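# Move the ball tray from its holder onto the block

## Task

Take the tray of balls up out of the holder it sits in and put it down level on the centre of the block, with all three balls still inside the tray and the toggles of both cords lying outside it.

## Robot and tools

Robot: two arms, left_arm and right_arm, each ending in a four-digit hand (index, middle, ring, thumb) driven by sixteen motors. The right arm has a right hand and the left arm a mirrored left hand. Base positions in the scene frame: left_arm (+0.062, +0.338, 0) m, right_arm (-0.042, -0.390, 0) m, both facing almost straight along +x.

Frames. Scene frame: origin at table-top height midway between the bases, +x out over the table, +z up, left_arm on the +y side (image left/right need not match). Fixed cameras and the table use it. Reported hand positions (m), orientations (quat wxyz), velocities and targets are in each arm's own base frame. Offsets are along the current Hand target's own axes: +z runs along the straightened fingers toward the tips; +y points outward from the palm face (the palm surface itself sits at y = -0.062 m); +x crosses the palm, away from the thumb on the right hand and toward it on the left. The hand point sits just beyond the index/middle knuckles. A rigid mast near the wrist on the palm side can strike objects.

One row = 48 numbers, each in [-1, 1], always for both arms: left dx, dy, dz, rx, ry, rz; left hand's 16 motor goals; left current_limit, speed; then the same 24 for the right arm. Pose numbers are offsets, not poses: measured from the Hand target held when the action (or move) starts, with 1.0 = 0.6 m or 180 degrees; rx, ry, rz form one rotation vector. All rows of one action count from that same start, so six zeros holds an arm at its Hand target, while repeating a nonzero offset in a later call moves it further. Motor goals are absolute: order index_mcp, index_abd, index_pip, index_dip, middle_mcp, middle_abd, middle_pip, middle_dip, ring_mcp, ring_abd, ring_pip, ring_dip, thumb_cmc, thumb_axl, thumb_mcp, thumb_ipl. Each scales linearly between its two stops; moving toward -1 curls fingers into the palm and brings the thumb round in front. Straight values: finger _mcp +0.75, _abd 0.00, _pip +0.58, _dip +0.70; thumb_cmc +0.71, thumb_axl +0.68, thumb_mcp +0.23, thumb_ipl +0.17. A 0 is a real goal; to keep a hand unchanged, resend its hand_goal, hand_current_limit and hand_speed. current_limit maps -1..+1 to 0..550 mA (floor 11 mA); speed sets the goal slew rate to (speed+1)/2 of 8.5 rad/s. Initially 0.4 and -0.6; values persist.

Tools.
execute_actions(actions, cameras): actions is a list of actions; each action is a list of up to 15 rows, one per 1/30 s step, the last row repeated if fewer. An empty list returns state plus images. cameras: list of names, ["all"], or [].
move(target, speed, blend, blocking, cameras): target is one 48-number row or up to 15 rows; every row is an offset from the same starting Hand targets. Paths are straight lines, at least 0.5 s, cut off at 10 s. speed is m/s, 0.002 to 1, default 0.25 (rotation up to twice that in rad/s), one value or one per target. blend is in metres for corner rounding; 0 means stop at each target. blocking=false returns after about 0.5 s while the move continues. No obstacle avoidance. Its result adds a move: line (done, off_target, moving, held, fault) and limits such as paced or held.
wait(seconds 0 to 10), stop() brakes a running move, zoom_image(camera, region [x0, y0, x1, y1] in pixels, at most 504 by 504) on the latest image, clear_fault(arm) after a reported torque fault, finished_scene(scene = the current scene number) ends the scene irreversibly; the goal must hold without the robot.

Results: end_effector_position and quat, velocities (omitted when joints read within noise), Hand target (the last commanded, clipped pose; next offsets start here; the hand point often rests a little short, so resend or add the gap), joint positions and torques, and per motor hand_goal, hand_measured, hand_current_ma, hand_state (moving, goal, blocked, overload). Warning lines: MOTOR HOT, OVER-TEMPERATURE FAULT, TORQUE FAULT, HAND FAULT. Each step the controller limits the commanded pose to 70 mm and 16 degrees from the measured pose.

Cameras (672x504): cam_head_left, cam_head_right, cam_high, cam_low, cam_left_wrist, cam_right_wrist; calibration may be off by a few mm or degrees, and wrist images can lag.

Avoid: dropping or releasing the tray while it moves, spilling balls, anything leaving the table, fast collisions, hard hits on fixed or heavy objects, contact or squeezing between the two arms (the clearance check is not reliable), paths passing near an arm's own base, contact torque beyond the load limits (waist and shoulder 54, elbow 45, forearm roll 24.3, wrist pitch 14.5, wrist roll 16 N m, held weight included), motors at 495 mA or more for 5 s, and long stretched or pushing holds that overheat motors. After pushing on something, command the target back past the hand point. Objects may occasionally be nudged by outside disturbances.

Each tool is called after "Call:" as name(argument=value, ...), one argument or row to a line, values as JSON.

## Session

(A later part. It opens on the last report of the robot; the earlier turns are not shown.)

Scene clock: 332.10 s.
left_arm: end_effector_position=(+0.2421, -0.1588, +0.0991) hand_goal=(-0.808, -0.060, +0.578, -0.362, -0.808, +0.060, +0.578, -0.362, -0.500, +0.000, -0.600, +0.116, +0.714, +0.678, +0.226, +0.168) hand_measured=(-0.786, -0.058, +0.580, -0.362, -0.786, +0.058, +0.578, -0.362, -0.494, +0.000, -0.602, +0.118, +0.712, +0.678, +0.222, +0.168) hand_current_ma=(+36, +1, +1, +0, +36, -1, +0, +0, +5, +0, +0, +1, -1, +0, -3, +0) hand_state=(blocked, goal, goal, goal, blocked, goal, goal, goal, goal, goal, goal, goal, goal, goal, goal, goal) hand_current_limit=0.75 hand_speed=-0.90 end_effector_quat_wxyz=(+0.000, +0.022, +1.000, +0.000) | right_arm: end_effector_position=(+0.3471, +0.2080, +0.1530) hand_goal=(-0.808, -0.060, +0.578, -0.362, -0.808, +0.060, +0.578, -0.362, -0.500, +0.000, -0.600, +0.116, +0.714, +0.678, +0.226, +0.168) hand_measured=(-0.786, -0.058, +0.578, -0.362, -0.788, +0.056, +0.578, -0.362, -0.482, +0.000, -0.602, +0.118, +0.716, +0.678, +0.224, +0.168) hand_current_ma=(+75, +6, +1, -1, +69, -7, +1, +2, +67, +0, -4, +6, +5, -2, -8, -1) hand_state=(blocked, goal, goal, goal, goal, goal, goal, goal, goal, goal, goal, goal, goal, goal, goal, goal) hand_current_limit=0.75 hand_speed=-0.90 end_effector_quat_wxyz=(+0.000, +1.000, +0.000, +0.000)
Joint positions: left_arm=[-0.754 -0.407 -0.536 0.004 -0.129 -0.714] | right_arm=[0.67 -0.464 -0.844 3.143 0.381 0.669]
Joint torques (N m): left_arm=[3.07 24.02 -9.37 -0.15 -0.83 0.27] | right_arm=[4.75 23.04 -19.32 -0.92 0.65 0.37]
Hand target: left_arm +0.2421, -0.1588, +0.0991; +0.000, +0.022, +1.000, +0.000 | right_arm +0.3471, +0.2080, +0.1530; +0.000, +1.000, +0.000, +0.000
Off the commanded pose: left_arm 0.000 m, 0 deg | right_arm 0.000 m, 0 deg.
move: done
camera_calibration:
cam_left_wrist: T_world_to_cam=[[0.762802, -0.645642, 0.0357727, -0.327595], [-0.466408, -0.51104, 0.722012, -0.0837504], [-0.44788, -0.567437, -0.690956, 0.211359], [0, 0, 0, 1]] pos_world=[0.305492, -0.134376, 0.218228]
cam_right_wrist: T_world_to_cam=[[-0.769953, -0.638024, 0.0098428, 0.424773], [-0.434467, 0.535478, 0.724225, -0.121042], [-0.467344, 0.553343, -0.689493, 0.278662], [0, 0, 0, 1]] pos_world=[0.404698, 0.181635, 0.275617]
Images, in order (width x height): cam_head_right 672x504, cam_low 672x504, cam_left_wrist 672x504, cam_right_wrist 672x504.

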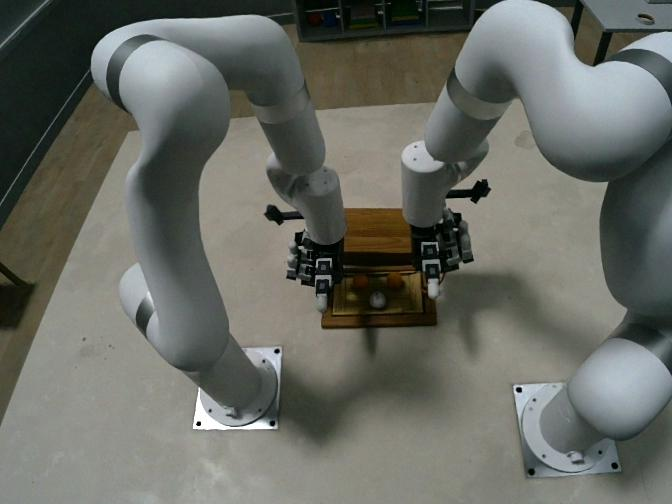

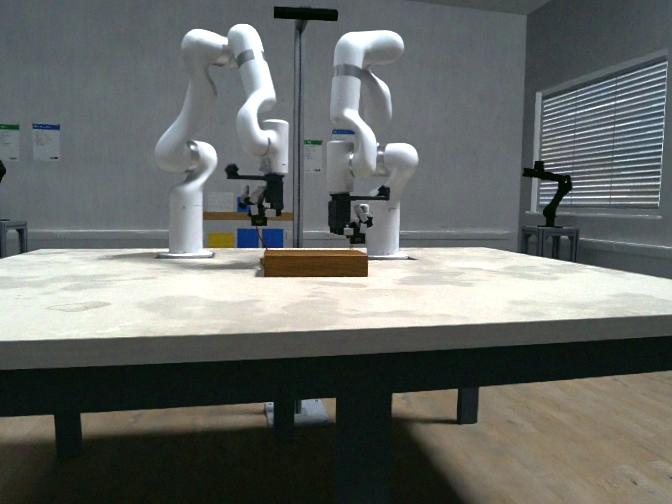

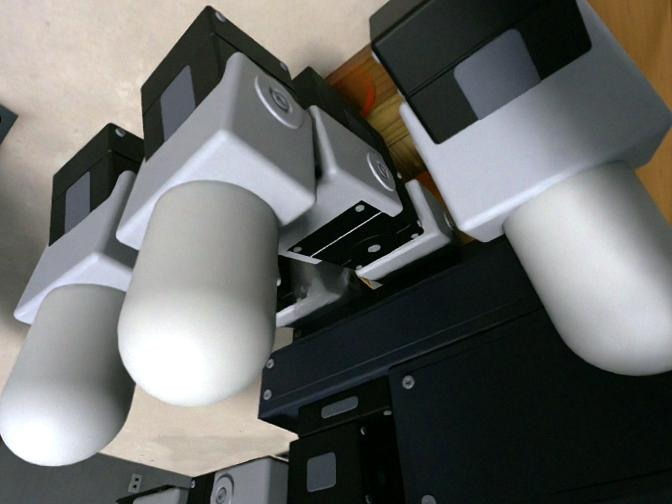

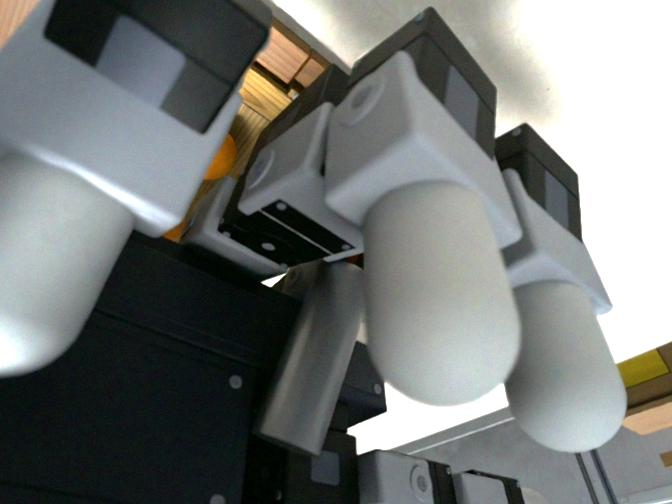

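Call:
move(
  target=[
    [0,0,0,0,0,0,-0.808,-0.06,0.577,-0.362,-0.808,0.06,0.577,-0.362,-0.5,0,-0.6,0.116,0.714,0.677,0.226,0.168,0.75,-0.9,0,0,-0.02,0,0,0,-0.479,-0.1,0.577,-0.362,-0.479,0.1,0.577,-0.362,-0.5,0,-0.6,0.116,0.714,0.677,0.226,0.168,0.75,-0.9],
  ],
  speed=[0.02],
  cameras=["cam_right_wrist","cam_head_left","cam_high"],
)

Call:
zoom_image(
  camera="cam_head_left",
  region=[280, 230, 460, 340],
)

Call:
zoom_image(
  camera="cam_high",
  region=[350, 210, 460, 300],
)

Call:
zoom_image(
  camera="cam_right_wrist",
  region=[230, 180, 560, 430],
)

Scene clock: 363.00 s.
left_arm: end_effector_position=(+0.2421, -0.1588, +0.0991) hand_goal=(-0.808, -0.060, +0.578, -0.362, -0.808, +0.060, +0.578, -0.362, -0.500, +0.000, -0.600, +0.116, +0.714, +0.678, +0.226, +0.168) hand_measured=(-0.786, -0.058, +0.580, -0.362, -0.786, +0.058, +0.578, -0.362, -0.494, +0.000, -0.602, +0.118, +0.712, +0.678, +0.222, +0.168) hand_current_ma=(+36, +1, +1, +0, +36, -1, +0, +0, +5, +0, +0, +1, -1, +0, -3, +0) hand_state=(blocked, goal, goal, goal, blocked, goal, goal, goal, goal, goal, goal, goal, goal, goal, goal, goal) hand_current_limit=0.75 hand_speed=-0.90 end_effector_quat_wxyz=(+0.000, +0.022, +1.000, +0.000) | right_arm: end_effector_position=(+0.3471, +0.2080, +0.1650) hand_goal=(-0.478, -0.100, +0.578, -0.362, -0.478, +0.100, +0.578, -0.362, -0.500, +0.000, -0.600, +0.116, +0.714, +0.678, +0.226, +0.168) hand_measured=(-0.470, -0.098, +0.578, -0.362, -0.472, +0.096, +0.578, -0.362, -0.482, +0.000, -0.602, +0.118, +0.716, +0.678, +0.224, +0.168) hand_current_ma=(+22, +6, +1, -1, +20, -7, +1, +2, +67, +0, -4, +6, +5, -2, -8, -1) hand_state=(goal, goal, goal, goal, goal, goal, goal, goal, goal, goal, goal, goal, goal, goal, goal, goal) hand_current_limit=0.75 hand_speed=-0.90 end_effector_quat_wxyz=(+0.000, +1.000, +0.000, +0.000)
Joint positions: left_arm=[-0.754 -0.407 -0.536 0.004 -0.129 -0.714] | right_arm=[0.67 -0.439 -0.845 3.143 0.406 0.669]
Joint torques (N m): left_arm=[2.52 24.29 -9.83 -0.36 -0.74 0.27] | right_arm=[1.59 21.85 -19.18 -1.24 0.74 0.34]
Hand target: left_arm +0.2421, -0.1588, +0.0991; +0.000, +0.022, +1.000, +0.000 | right_arm +0.3471, +0.2080, +0.1650; +0.000, +1.000, +0.000, +0.000
Off the commanded pose: left_arm 0.000 m, 0 deg | right_arm 0.000 m, 0 deg.
move: done
camera_calibration:
cam_right_wrist: T_world_to_cam=[[-0.769953, -0.638024, 0.0098428, 0.424655], [-0.434467, 0.535478, 0.724225, -0.129733], [-0.467344, 0.553343, -0.689493, 0.286936], [0, 0, 0, 1]] pos_world=[0.404698, 0.181635, 0.287617]
Images, in order (width x height): cam_head_left 672x504, cam_high 672x504, cam_right_wrist 672x504.

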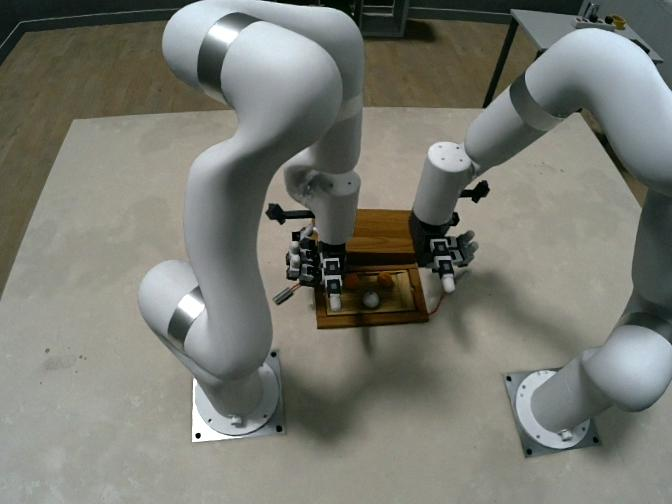

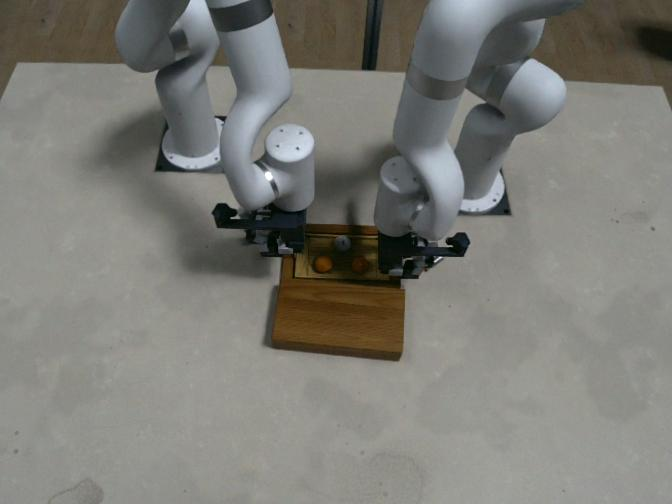

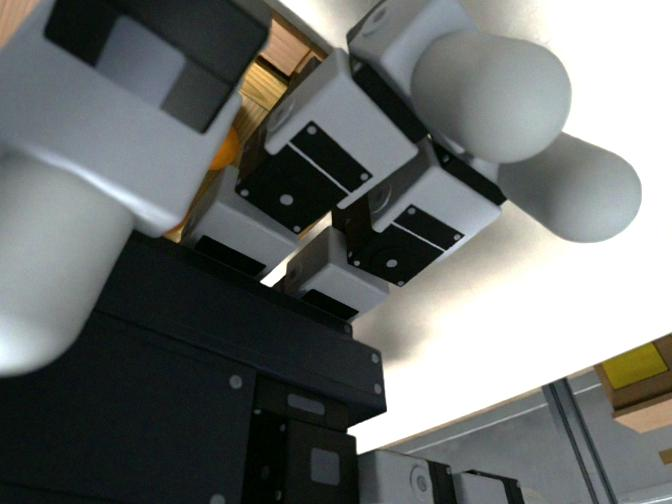

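Scaled by 2.800.

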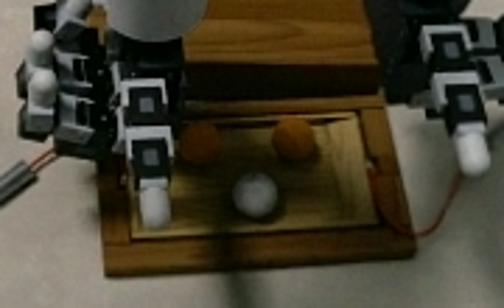

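Scaled by 4.582.

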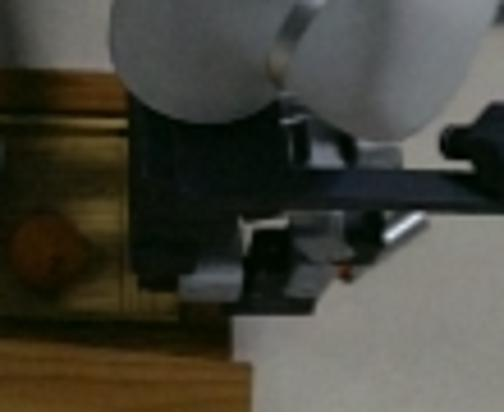

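Scaled by 1.527.

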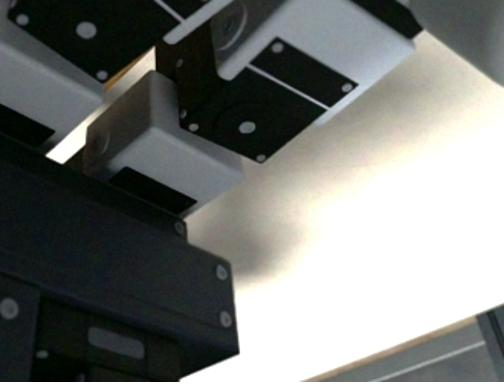

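Call:
wait(
  seconds=0.2,
  cameras=["cam_head_right","cam_low","cam_head_left","cam_high"],
)

Call:
zoom_image(
  camera="cam_head_right",
  region=[380, 200, 500, 330],
)

Call:
zoom_image(
  camera="cam_head_left",
  region=[390, 210, 490, 330],
)

Call:
zoom_image(
  camera="cam_low",
  region=[220, 160, 290, 280],
)

Call:
zoom_image(
  camera="cam_high",
  region=[200, 200, 320, 300],
)

Scene clock: 368.23 s.
left_arm: end_effector_position=(+0.2421, -0.1588, +0.0991) hand_goal=(-0.808, -0.060, +0.578, -0.362, -0.808, +0.060, +0.578, -0.362, -0.500, +0.000, -0.600, +0.116, +0.714, +0.678, +0.226, +0.168) hand_measured=(-0.786, -0.058, +0.580, -0.362, -0.786, +0.058, +0.578, -0.362, -0.494, +0.000, -0.602, +0.118, +0.712, +0.678, +0.222, +0.168) hand_current_ma=(+36, +1, +1, +0, +36, -1, +0, +0, +5, +0, +0, +1, -1, +0, -3, +0) hand_state=(blocked, goal, goal, goal, blocked, goal, goal, goal, goal, goal, goal, goal, goal, goal, goal, goal) hand_current_limit=0.75 hand_speed=-0.90 end_effector_quat_wxyz=(+0.000, +0.022, +1.000, +0.000) | right_arm: end_effector_position=(+0.3471, +0.2080, +0.1650) hand_goal=(-0.478, -0.100, +0.578, -0.362, -0.478, +0.100, +0.578, -0.362, -0.500, +0.000, -0.600, +0.116, +0.714, +0.678, +0.226, +0.168) hand_measured=(-0.470, -0.098, +0.578, -0.362, -0.472, +0.096, +0.578, -0.362, -0.482, +0.000, -0.602, +0.118, +0.716, +0.678, +0.224, +0.168) hand_current_ma=(+22, +6, +1, -1, +20, -7, +1, +2, +67, +0, -4, +6, +5, -2, -8, -1) hand_state=(goal, goal, goal, goal, goal, goal, goal, goal, goal, goal, goal, goal, goal, goal, goal, goal) hand_current_limit=0.75 hand_speed=-0.90 end_effector_quat_wxyz=(+0.000, +1.000, +0.000, +0.000)
Joint positions: left_arm=[-0.754 -0.407 -0.536 0.004 -0.129 -0.714] | right_arm=[0.67 -0.439 -0.845 3.143 0.406 0.669]
Joint torques (N m): left_arm=[2.78 23.48 -10.09 -0.22 -0.84 0.24] | right_arm=[0.39 22.3 -18.92 -0.51 0.78 0.02]
Hand target: left_arm +0.2421, -0.1588, +0.0991; +0.000, +0.022, +1.000, +0.000 | right_arm +0.3471, +0.2080, +0.1650; +0.000, +1.000, +0.000, +0.000
Off the commanded pose: left_arm 0.000 m, 0 deg | right_arm 0.000 m, 0 deg.
wait: 0.20 s; at rest from the start
Images, in order (width x height): cam_head_left 672x504, cam_head_right 672x504, cam_high 672x504, cam_low 672x504.

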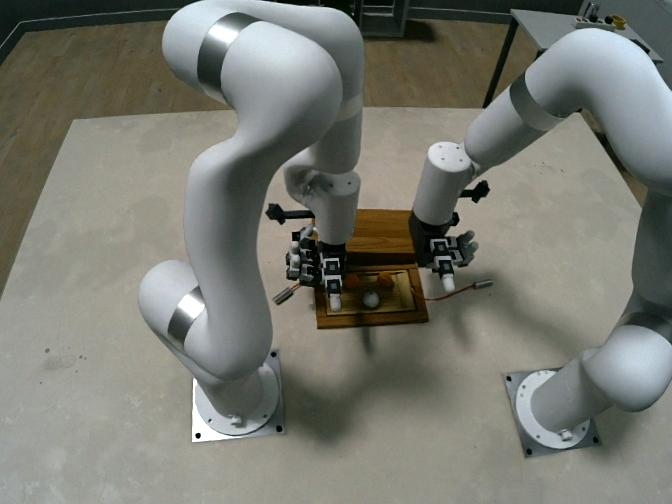

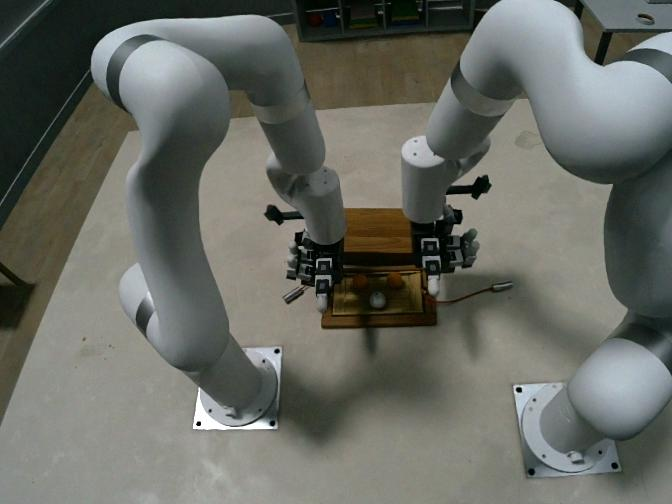

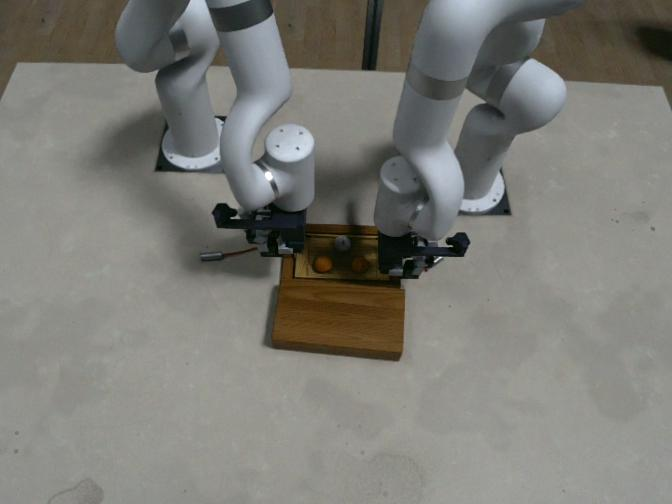

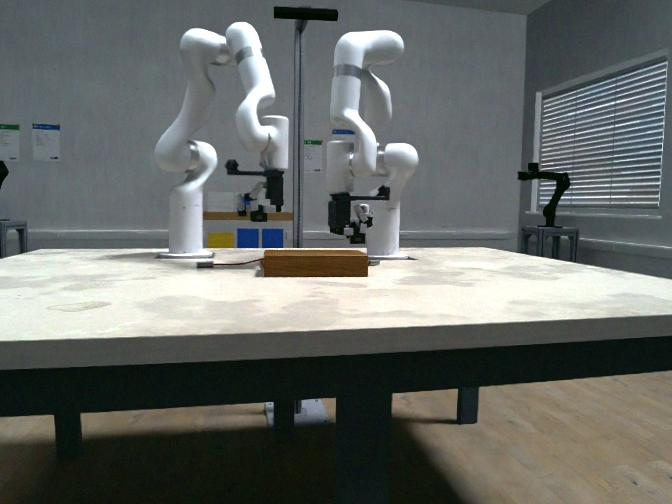

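Scaled by 3.877.

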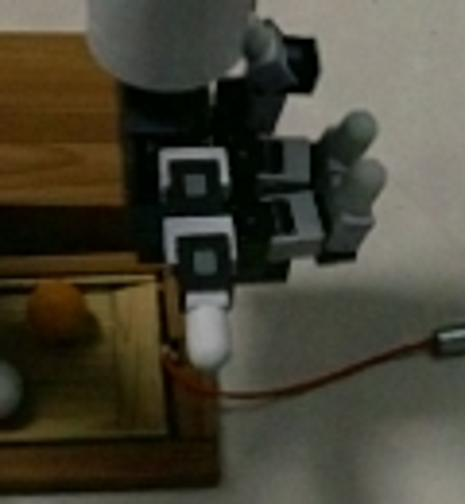

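Scaled by 4.200.

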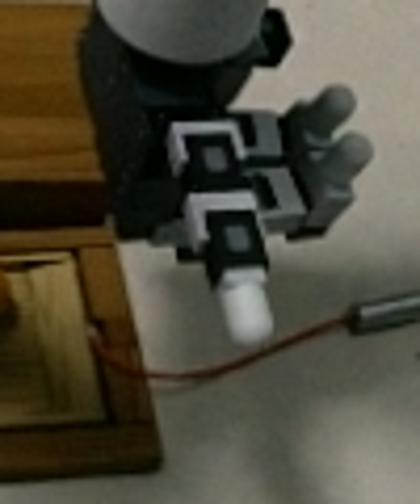

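Scaled by 4.200.

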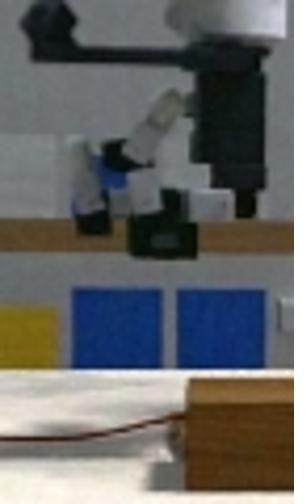

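Scaled by 4.200.

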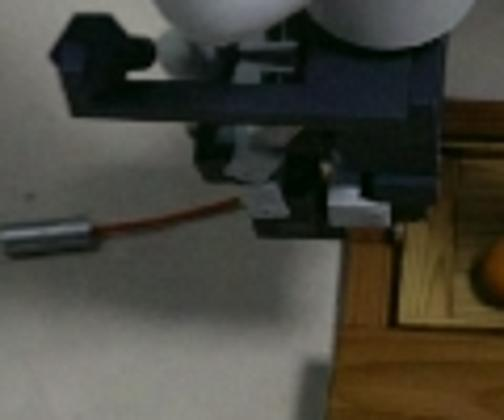

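Call:
move(
  target=[
    [0,-0.02,-0.16,0,0,0,0.959,0.12,0.869,-0.87,0.959,-0.12,0.869,-0.87,-0.3,0,-0.81,0.116,0.714,0.677,0.226,0.168,0.6,-0.6,0,-0.02,-0.09,0,0,0,0.959,0.12,0.869,-0.87,0.959,-0.12,0.869,-0.87,-0.3,0,-0.81,0.116,0.714,0.677,0.226,0.168,0.6,-0.6],
  ],
  speed=[0.15],
  cameras=["all"],
)

Call:
zoom_image(
  camera="cam_head_left",
  region=[250, 240, 350, 320],
)

Call:
zoom_image(
  camera="cam_head_left",
  region=[410, 250, 510, 330],
)

Call:
zoom_image(
  camera="cam_high",
  region=[190, 220, 290, 300],
)

Call:
zoom_image(
  camera="cam_head_right",
  region=[260, 240, 360, 320],
)

Scene clock: 427.20 s.
left_arm: end_effector_position=(+0.2415, -0.1709, +0.1951) hand_goal=(+0.960, +0.120, +0.870, -0.870, +0.960, -0.120, +0.870, -0.870, -0.300, +0.000, -0.810, +0.116, +0.714, +0.678, +0.226, +0.168) hand_measured=(+0.950, +0.116, +0.870, -0.868, +0.950, -0.116, +0.870, -0.868, -0.294, +0.000, -0.806, +0.118, +0.712, +0.678, +0.222, +0.168) hand_current_ma=(-11, -2, +0, +2, -11, +2, +0, +2, +4, +0, +2, +1, -1, +0, -3, +0) hand_state=(goal, goal, goal, goal, goal, goal, goal, goal, goal, goal, goal, goal, goal, goal, goal, goal) hand_current_limit=0.60 hand_speed=-0.60 end_effector_quat_wxyz=(+0.000, +0.022, +1.000, +0.000) | right_arm: end_effector_position=(+0.3472, +0.2200, +0.2190) hand_goal=(+0.960, +0.120, +0.870, -0.870, +0.960, -0.120, +0.870, -0.870, -0.300, +0.000, -0.810, +0.116, +0.714, +0.678, +0.226, +0.168) hand_measured=(+0.950, +0.116, +0.868, -0.866, +0.950, -0.116, +0.868, -0.866, -0.294, +0.000, -0.806, +0.118, +0.716, +0.678, +0.224, +0.168) hand_current_ma=(-31, -7, -4, +10, -29, +8, -3, +9, +15, +0, +10, +6, +5, -2, -8, -1) hand_state=(goal, goal, goal, goal, goal, goal, goal, goal, goal, goal, goal, goal, goal, goal, goal, goal) hand_current_limit=0.60 hand_speed=-0.60 end_effector_quat_wxyz=(+0.000, +1.000, +0.000, +0.000)
Joint positions: left_arm=[-0.779 -0.159 -0.559 0.001 -0.4 -0.736] | right_arm=[0.689 -0.351 -0.883 3.143 0.532 0.689]
Joint torques (N m): left_arm=[-0.97 20.5 -17.47 0.99 -0.75 -0.29] | right_arm=[4.85 21.84 -21.43 -1.26 0.59 0.38]
Hand target: left_arm +0.2415, -0.1709, +0.1951; +0.000, +0.022, +1.000, +0.000 | right_arm +0.3472, +0.2200, +0.2190; +0.000, +1.000, +0.000, +0.000
Off the commanded pose: left_arm 0.000 m, 0 deg | right_arm 0.000 m, 0 deg.
move: done
camera_calibration:
cam_left_wrist: T_world_to_cam=[[0.762802, -0.645642, 0.0357727, -0.33846], [-0.466408, -0.51104, 0.722012, -0.15948], [-0.44788, -0.567437, -0.690956, 0.270601], [0, 0, 0, 1]] pos_world=[0.304992, -0.146476, 0.314228]
cam_right_wrist: T_world_to_cam=[[-0.769953, -0.638024, 0.0098428, 0.43178], [-0.434467, 0.535478, 0.724225, -0.175267], [-0.467344, 0.553343, -0.689493, 0.317529], [0, 0, 0, 1]] pos_world=[0.404698, 0.193635, 0.341617]

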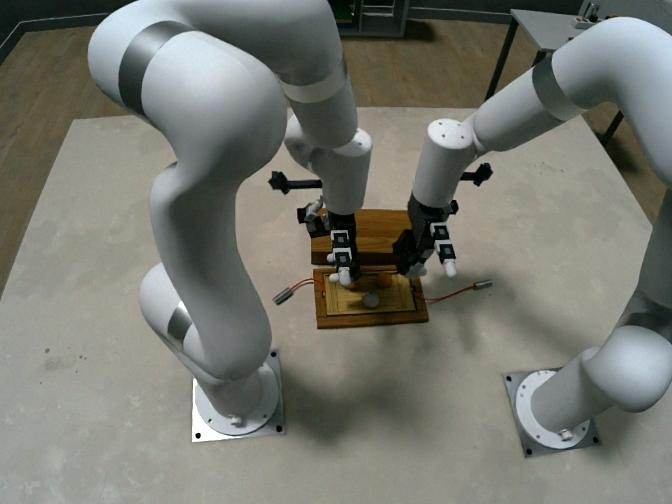

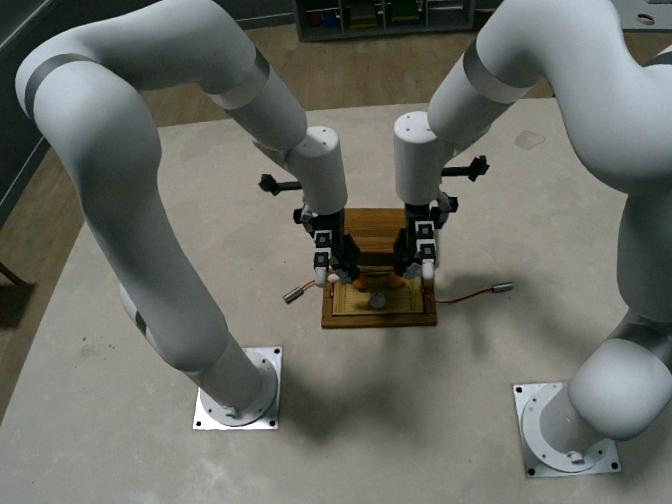

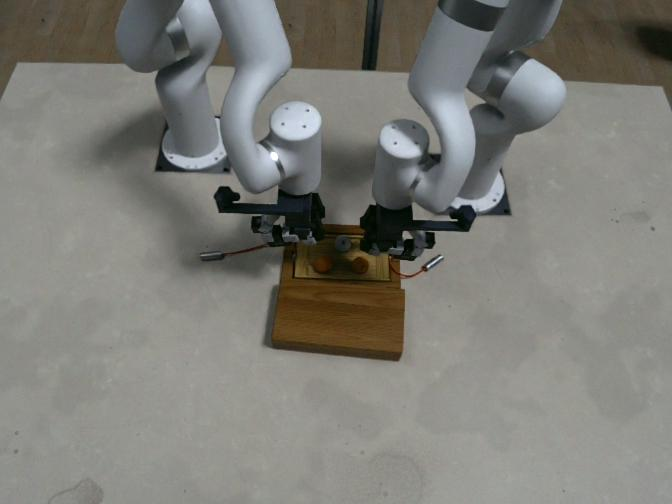

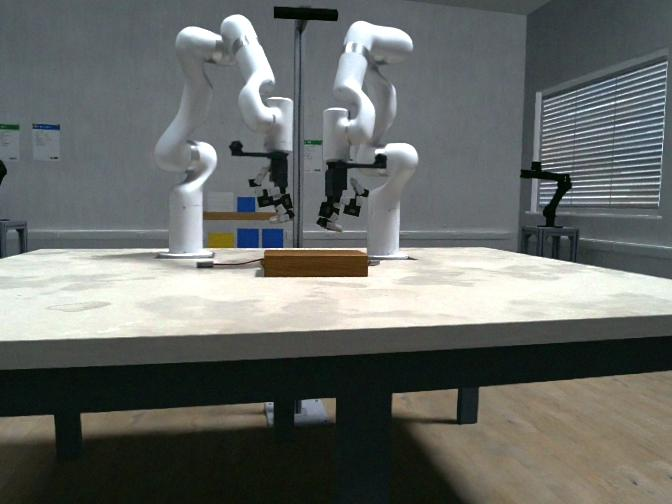

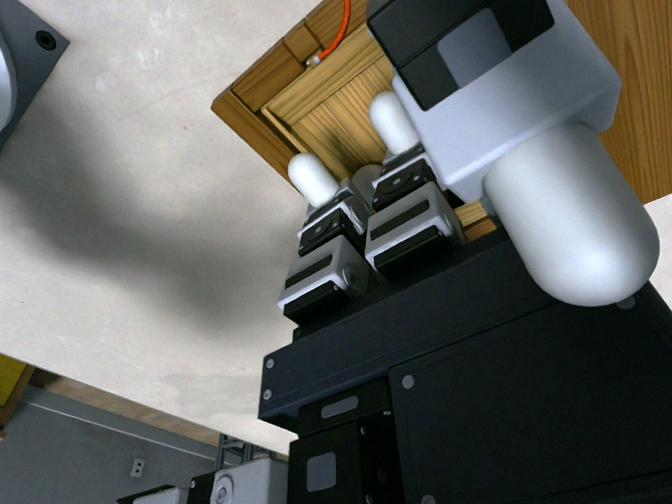

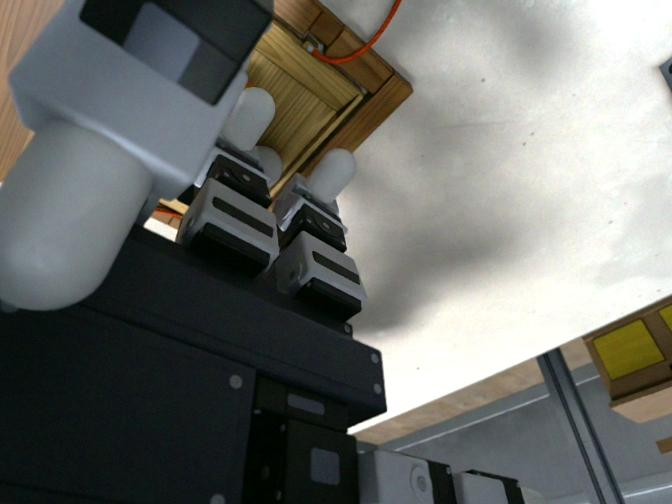

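Scaled by 5.040.

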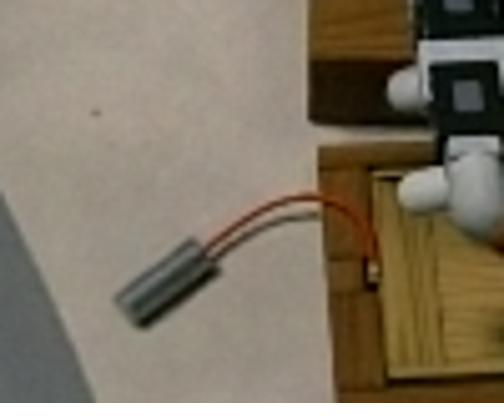

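Scaled by 5.040.

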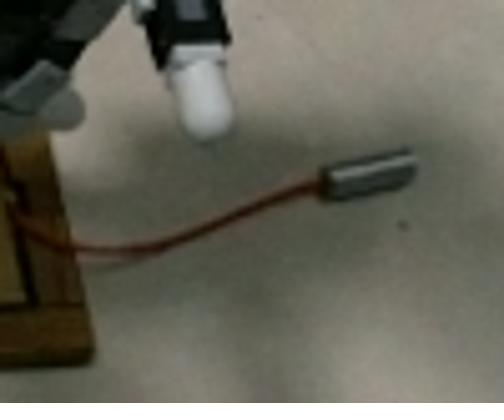

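Scaled by 5.040.

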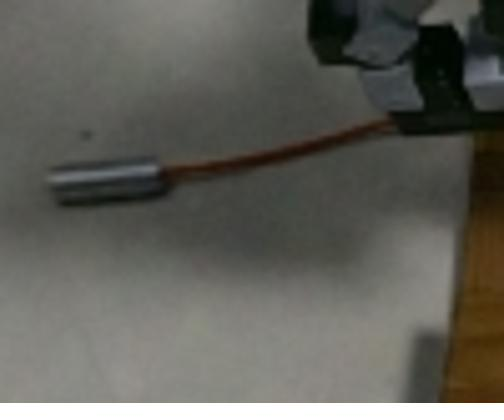

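Scaled by 5.040.

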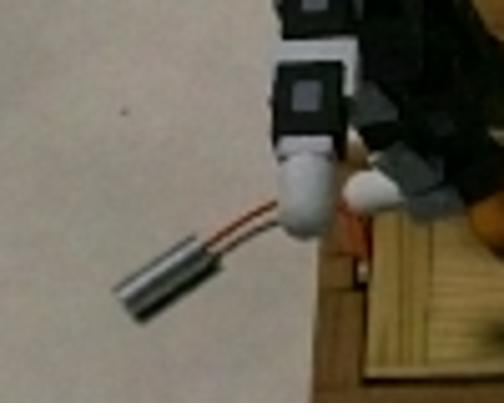

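Call:
move(
  target=[
    [0.068,0.1652,0.0585,0,0,-0.2056,0.959,0.12,0.869,-0.87,0.959,-0.12,0.869,-0.87,-0.3,0,-0.81,0.116,0.714,0.677,0.226,0.168,0.6,-0.6,0.0142,0.321,0.0983,0,0,-0.0389,0.959,0.12,0.869,-0.87,0.959,-0.12,0.869,-0.87,-0.3,0,-0.81,0.116,0.714,0.677,0.226,0.168,0.6,-0.6],
  ],
  speed=[0.2],
  cameras=["cam_left_wrist","cam_right_wrist","cam_head_right"],
)

Call:
zoom_image(
  camera="cam_left_wrist",
  region=[200, 0, 500, 230],
)

Call:
zoom_image(
  camera="cam_right_wrist",
  region=[180, 0, 480, 230],
)

Scene clock: 448.07 s.
left_arm: end_effector_position=(+0.2051, -0.0700, +0.1600) hand_goal=(+0.960, +0.120, +0.870, -0.870, +0.960, -0.120, +0.870, -0.870, -0.300, +0.000, -0.810, +0.116, +0.714, +0.678, +0.226, +0.168) hand_measured=(+0.950, +0.116, +0.870, -0.868, +0.950, -0.116, +0.870, -0.868, -0.294, +0.000, -0.806, +0.118, +0.712, +0.678, +0.222, +0.168) hand_current_ma=(-11, -2, +0, +2, -11, +2, +0, +2, +4, +0, +2, +1, -1, +0, -3, +0) hand_state=(goal, goal, goal, goal, goal, goal, goal, goal, goal, goal, goal, goal, goal, goal, goal, goal) hand_current_limit=0.60 hand_speed=-0.60 end_effector_quat_wxyz=(+0.000, -0.296, +0.955, +0.000) | right_arm: end_effector_position=(+0.3555, +0.0274, +0.1600) hand_goal=(+0.960, +0.120, +0.870, -0.870, +0.960, -0.120, +0.870, -0.870, -0.300, +0.000, -0.810, +0.116, +0.714, +0.678, +0.226, +0.168) hand_measured=(+0.950, +0.116, +0.868, -0.866, +0.952, -0.116, +0.868, -0.866, -0.294, +0.000, -0.806, +0.118, +0.716, +0.678, +0.224, +0.168) hand_current_ma=(-29, -7, -4, +10, -26, +8, -3, +9, +15, +0, +9, +6, +4, -2, -8, -1) hand_state=(goal, goal, goal, goal, goal, goal, goal, goal, goal, goal, goal, goal, goal, goal, goal, goal) hand_current_limit=0.60 hand_speed=-0.60 end_effector_quat_wxyz=(+0.000, +0.998, +0.061, +0.000)
Joint positions: left_arm=[-0.438 -0.112 -0.378 0.002 -0.266 -1.042] | right_arm=[0.302 -0.286 -0.603 3.143 0.317 0.179]
Joint torques (N m): left_arm=[4.1 17.69 -12.01 0.98 0.48 -0.29] | right_arm=[-2.96 13.36 -14.06 -0.15 -0.17 -0.41]
Hand target: left_arm +0.2051, -0.0700, +0.1600; +0.000, -0.296, +0.955, +0.000 | right_arm +0.3555, +0.0274, +0.1600; +0.000, +0.998, +0.061, +0.000
Off the commanded pose: left_arm 0.000 m, 0 deg | right_arm 0.000 m, 0 deg.
move: done
camera_calibration:
cam_left_wrist: T_world_to_cam=[[0.997753, -0.0563832, 0.0361888, -0.251299], [-0.0651148, -0.688922, 0.721904, -0.1944], [-0.015772, -0.722639, -0.691046, 0.187825], [0, 0, 0, 1]] pos_world=[0.241038, -0.0123661, 0.279228]
cam_right_wrist: T_world_to_cam=[[-0.686468, -0.727093, 0.00983373, 0.288645], [-0.496524, 0.478576, 0.724174, -0.00204922], [-0.531248, 0.49224, -0.689547, 0.411678], [0, 0, 0, 1]] pos_world=[0.415831, 0.00820864, 0.282517]
Images, in order (width x height): cam_head_right 672x504, cam_left_wrist 672x504, cam_right_wrist 672x504.

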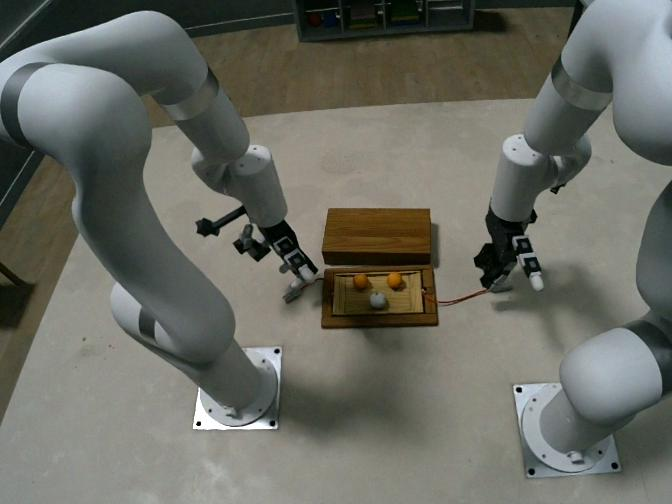

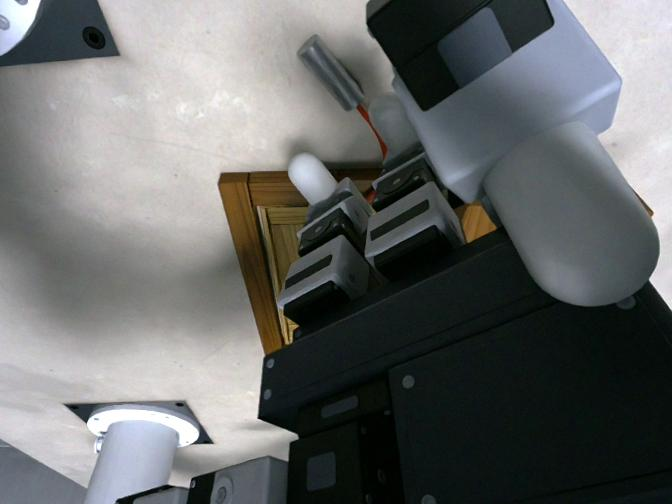

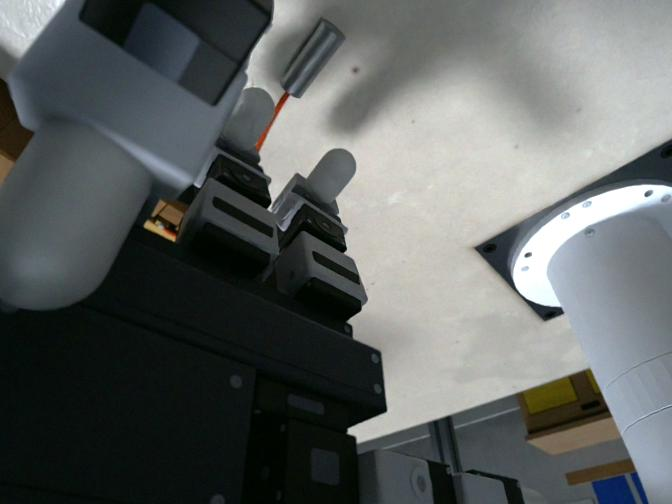

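Scaled by 1.680.

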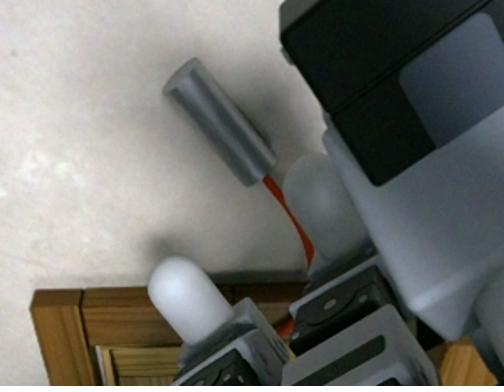

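Scaled by 1.680.

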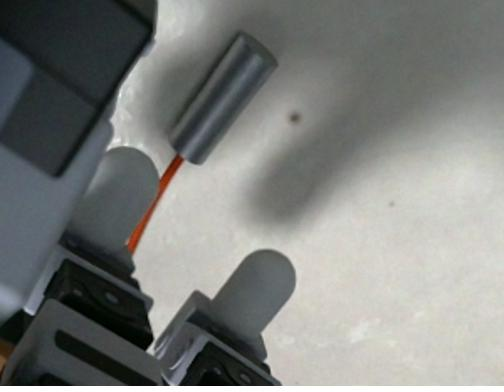

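Call:
move(
  target=[
    [0.0021,-0.0017,0.06,0,0,0,0.959,0.12,0.869,-0.87,0.959,-0.12,0.869,-0.87,-0.3,0,-0.81,0.116,0.714,0.677,0.226,0.168,0.6,-0.6,0.008,0.004,0.06,0,0,-0.0167,0.959,0.12,0.869,-0.87,0.959,-0.12,0.869,-0.87,-0.3,0,-0.81,0.116,0.714,0.677,0.226,0.168,0.6,-0.6],
    [0.0021,-0.0017,0.118,0,0,0,0.959,0.12,0.869,-0.87,0.959,-0.12,0.869,-0.87,-0.3,0,-0.81,0.116,0.714,0.677,0.226,0.168,0.6,-0.6,0.008,0.004,0.118,0,0,-0.0167,0.959,0.12,0.869,-0.87,0.959,-0.12,0.869,-0.87,-0.3,0,-0.81,0.116,0.714,0.677,0.226,0.168,0.6,-0.6],
  ],
  speed=[0.15,0.06],
  blend=[0.02,0],
  cameras=["cam_left_wrist","cam_right_wrist"],
)

Call:
zoom_image(
  camera="cam_left_wrist",
  region=[200, 0, 500, 230],
)

Call:
zoom_image(
  camera="cam_right_wrist",
  region=[180, 0, 480, 230],
)

Scene clock: 470.63 s.
left_arm: end_effector_position=(+0.2047, -0.0715, +0.0892) hand_goal=(+0.960, +0.120, +0.870, -0.870, +0.960, -0.120, +0.870, -0.870, -0.300, +0.000, -0.810, +0.116, +0.714, +0.678, +0.226, +0.168) hand_measured=(+0.950, +0.116, +0.870, -0.868, +0.950, -0.116, +0.870, -0.868, -0.294, +0.000, -0.806, +0.118, +0.712, +0.678, +0.222, +0.168) hand_current_ma=(-11, -2, +0, +2, -11, +2, +0, +2, +5, +0, +2, +1, -1, +0, -3, +0) hand_state=(goal, goal, goal, goal, goal, goal, goal, goal, goal, goal, goal, goal, goal, goal, goal, goal) hand_current_limit=0.60 hand_speed=-0.60 end_effector_quat_wxyz=(+0.000, -0.296, +0.955, +0.000) | right_arm: end_effector_position=(+0.3605, +0.0256, +0.0892) hand_goal=(+0.960, +0.120, +0.870, -0.870, +0.960, -0.120, +0.870, -0.870, -0.300, +0.000, -0.810, +0.116, +0.714, +0.678, +0.226, +0.168) hand_measured=(+0.950, +0.116, +0.868, -0.866, +0.952, -0.116, +0.868, -0.866, -0.294, +0.000, -0.806, +0.118, +0.716, +0.678, +0.224, +0.168) hand_current_ma=(-29, -7, -4, +10, -26, +8, -3, +9, +16, +0, +9, +6, +4, -2, -8, -1) hand_state=(goal, goal, goal, goal, goal, goal, goal, goal, goal, goal, goal, goal, goal, goal, goal, goal) hand_current_limit=0.60 hand_speed=-0.60 end_effector_quat_wxyz=(+0.000, +0.996, +0.087, +0.000)
Joint positions: left_arm=[-0.443 -0.355 -0.39 0.012 -0.035 -1.057] | right_arm=[0.298 -0.475 -0.612 3.145 0.137 0.121]
Joint torques (N m): left_arm=[2.39 17.29 -11.98 0.65 0.41 -0.36] | right_arm=[-2.51 15.46 -14.78 0.11 -0.29 -0.34]
Hand target: left_arm +0.2047, -0.0715, +0.0892; +0.000, -0.296, +0.955, +0.000 | right_arm +0.3605, +0.0256, +0.0892; +0.000, +0.996, +0.087, +0.000
Off the commanded pose: left_arm 0.000 m, 0 deg | right_arm 0.000 m, 0 deg.
move: done; blend cut to 0.0174 m at target 1
camera_calibration:
cam_left_wrist: T_world_to_cam=[[0.997751, -0.0564513, 0.0361338, -0.248411], [-0.0651186, -0.688763, 0.722056, -0.144377], [-0.0158733, -0.722785, -0.690891, 0.137798], [0, 0, 0, 1]] pos_world=[0.240638, -0.0138667, 0.208427]
cam_right_wrist: T_world_to_cam=[[-0.647375, -0.762109, 0.00977098, 0.278306], [-0.520936, 0.451796, 0.724228, 0.0620308], [-0.556355, 0.463757, -0.689492, 0.376162], [0, 0, 0, 1]] pos_world=[0.421762, 0.0096271, 0.211717]
Images, in order (width x height): cam_left_wrist 672x504, cam_right_wrist 672x504.

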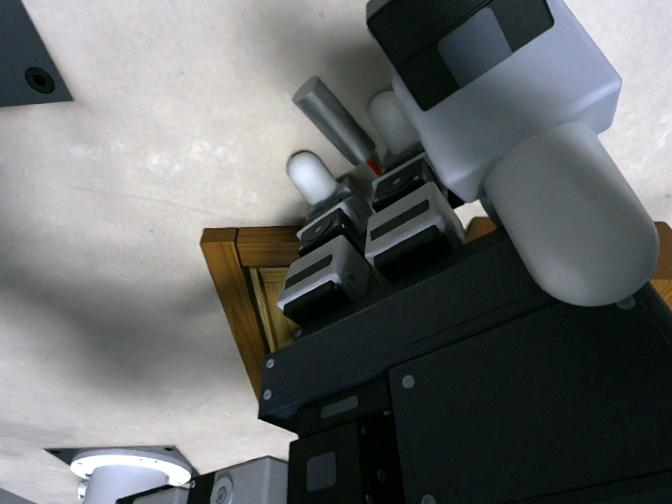

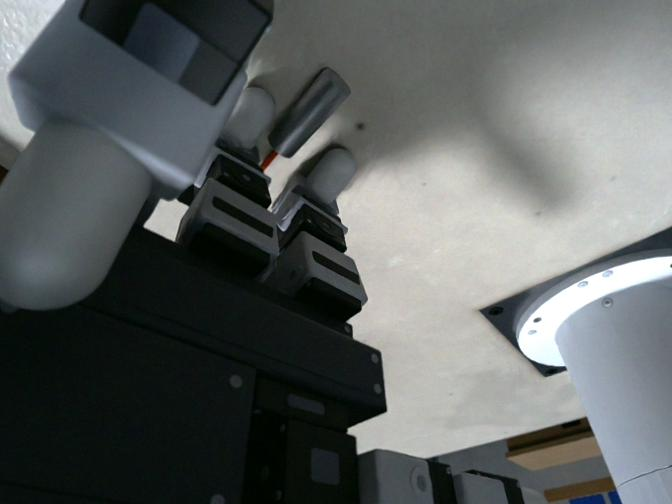

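Scaled by 1.680.

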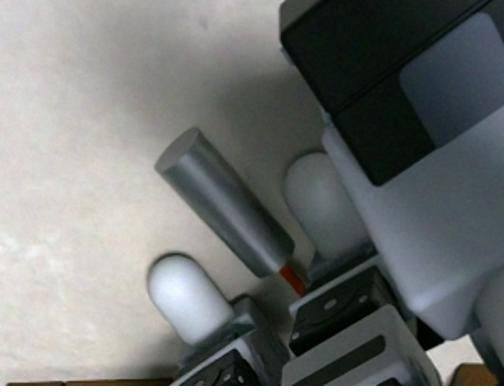

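Scaled by 1.680.

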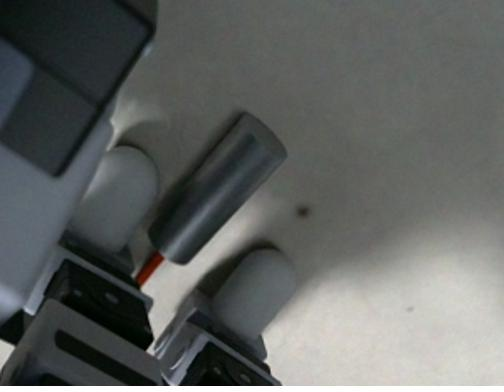

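Call:
move(
  target=[
    [0,0.0033,0.0005,0,0,0,0.959,0.12,0.869,-0.87,0.959,-0.12,0.869,-0.87,-0.3,0,-0.81,0.116,0.714,0.677,0.226,0.168,0.75,-0.88,0,0.009,0.0005,0,0,0,0.959,0.12,0.869,-0.87,0.959,-0.12,0.869,-0.87,-0.3,0,-0.81,0.116,0.714,0.677,0.226,0.168,0.75,-0.88],
    [0,0.0033,0.0005,0,0,0,0.959,-0.35,0.869,-0.87,0.959,0.35,0.869,-0.87,-0.3,0,-0.81,0.116,0.714,0.677,0.226,0.168,0.75,-0.88,0,0.009,0.0005,0,0,0,0.959,-0.35,0.869,-0.87,0.959,0.35,0.869,-0.87,-0.3,0,-0.81,0.116,0.714,0.677,0.226,0.168,0.75,-0.88],
  ],
  speed=[0.04,0.04],
  cameras=["cam_left_wrist","cam_right_wrist"],
)

Call:
zoom_image(
  camera="cam_left_wrist",
  region=[250, 40, 450, 200],
)

Call:
zoom_image(
  camera="cam_right_wrist",
  region=[210, 40, 410, 200],
)

Scene clock: 485.40 s.
left_arm: end_effector_position=(+0.2035, -0.0699, +0.0889) hand_goal=(+0.960, -0.350, +0.870, -0.870, +0.960, +0.350, +0.870, -0.870, -0.300, +0.000, -0.810, +0.116, +0.714, +0.678, +0.226, +0.168) hand_measured=(+0.950, -0.096, +0.868, -0.872, +0.952, +0.094, +0.870, -0.870, -0.294, +0.000, -0.806, +0.118, +0.712, +0.678, +0.222, +0.168) hand_current_ma=(-11, +481, -1, +0, -8, -472, +0, +0, +5, +0, +2, +1, -1, +0, -3, +0) hand_state=(goal, blocked, goal, goal, goal, moving, goal, goal, goal, goal, goal, goal, goal, goal, goal, goal) hand_current_limit=0.75 hand_speed=-0.88 end_effector_quat_wxyz=(+0.000, -0.296, +0.955, +0.000) | right_arm: end_effector_position=(+0.3615, +0.0203, +0.0889) hand_goal=(+0.960, -0.350, +0.870, -0.870, +0.960, +0.350, +0.870, -0.870, -0.300, +0.000, -0.810, +0.116, +0.714, +0.678, +0.226, +0.168) hand_measured=(+0.950, -0.100, +0.868, -0.870, +0.952, +0.080, +0.868, -0.870, -0.294, +0.000, -0.806, +0.118, +0.716, +0.678, +0.224, +0.168) hand_current_ma=(-29, +481, -4, -2, -24, -481, -3, +0, +16, +0, +9, +6, +4, -2, -8, -1) hand_state=(goal, blocked, goal, goal, goal, blocked, goal, goal, goal, goal, goal, goal, goal, goal, goal, goal) hand_current_limit=0.75 hand_speed=-0.88 end_effector_quat_wxyz=(+0.000, +0.996, +0.087, +0.000)
Joint positions: left_arm=[-0.44 -0.354 -0.386 0.016 -0.032 -1.058] | right_arm=[0.284 -0.475 -0.611 3.144 0.136 0.108]
Joint torques (N m): left_arm=[3.17 21.57 -7.75 0.85 0.53 -0.29] | right_arm=[-1.85 20.6 -11.83 0.05 -0.22 -0.31]
Hand target: left_arm +0.2035, -0.0699, +0.0889; +0.000, -0.296, +0.955, +0.000 | right_arm +0.3615, +0.0203, +0.0889; +0.000, +0.996, +0.087, +0.000
Off the commanded pose: left_arm 0.000 m, 0 deg | right_arm 0.000 m, 0 deg.
move: done
camera_calibration:
cam_left_wrist: T_world_to_cam=[[0.997751, -0.0564565, 0.0361259, -0.247202], [-0.0651188, -0.688865, 0.721958, -0.14297], [-0.0158734, -0.722687, -0.690993, 0.138755], [0, 0, 0, 1]] pos_world=[0.239538, -0.0121663, 0.208028]
cam_right_wrist: T_world_to_cam=[[-0.647376, -0.762109, 0.00976904, 0.274918], [-0.520978, 0.451829, 0.724178, 0.0651913], [-0.556316, 0.463725, -0.689544, 0.378964], [0, 0, 0, 1]] pos_world=[0.422762, 0.00432721, 0.211416]
Images, in order (width x height): cam_left_wrist 672x504, cam_right_wrist 672x504.

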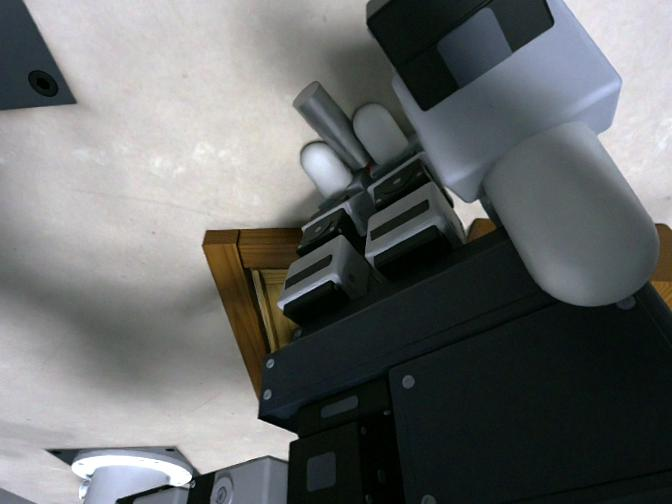

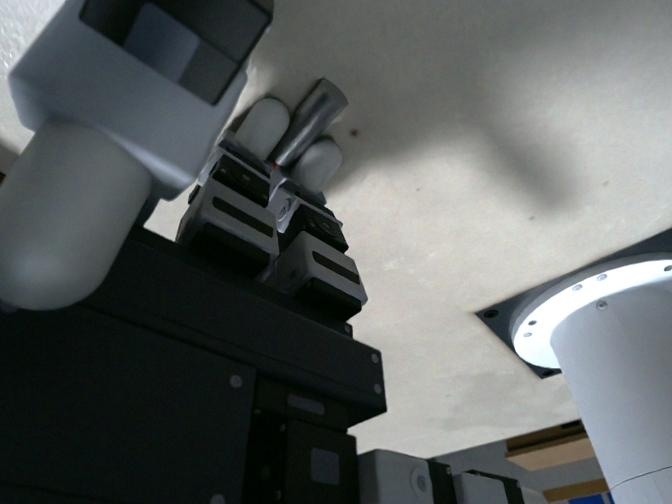

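Scaled by 2.520.

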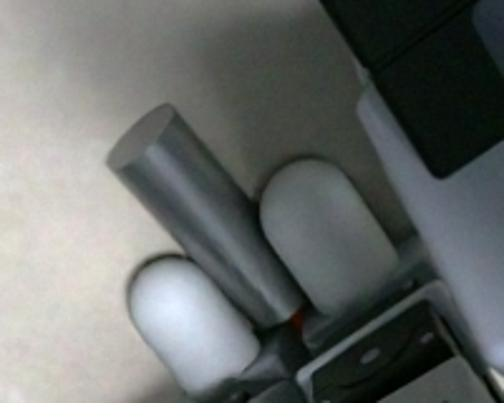

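Scaled by 2.520.

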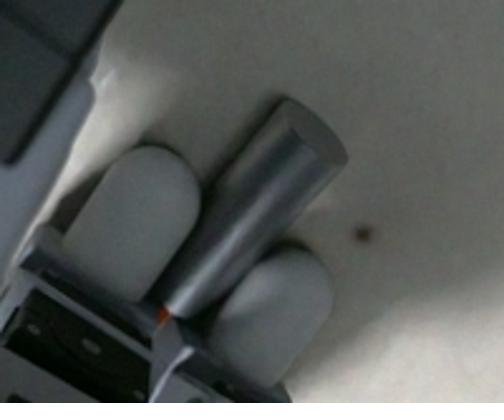

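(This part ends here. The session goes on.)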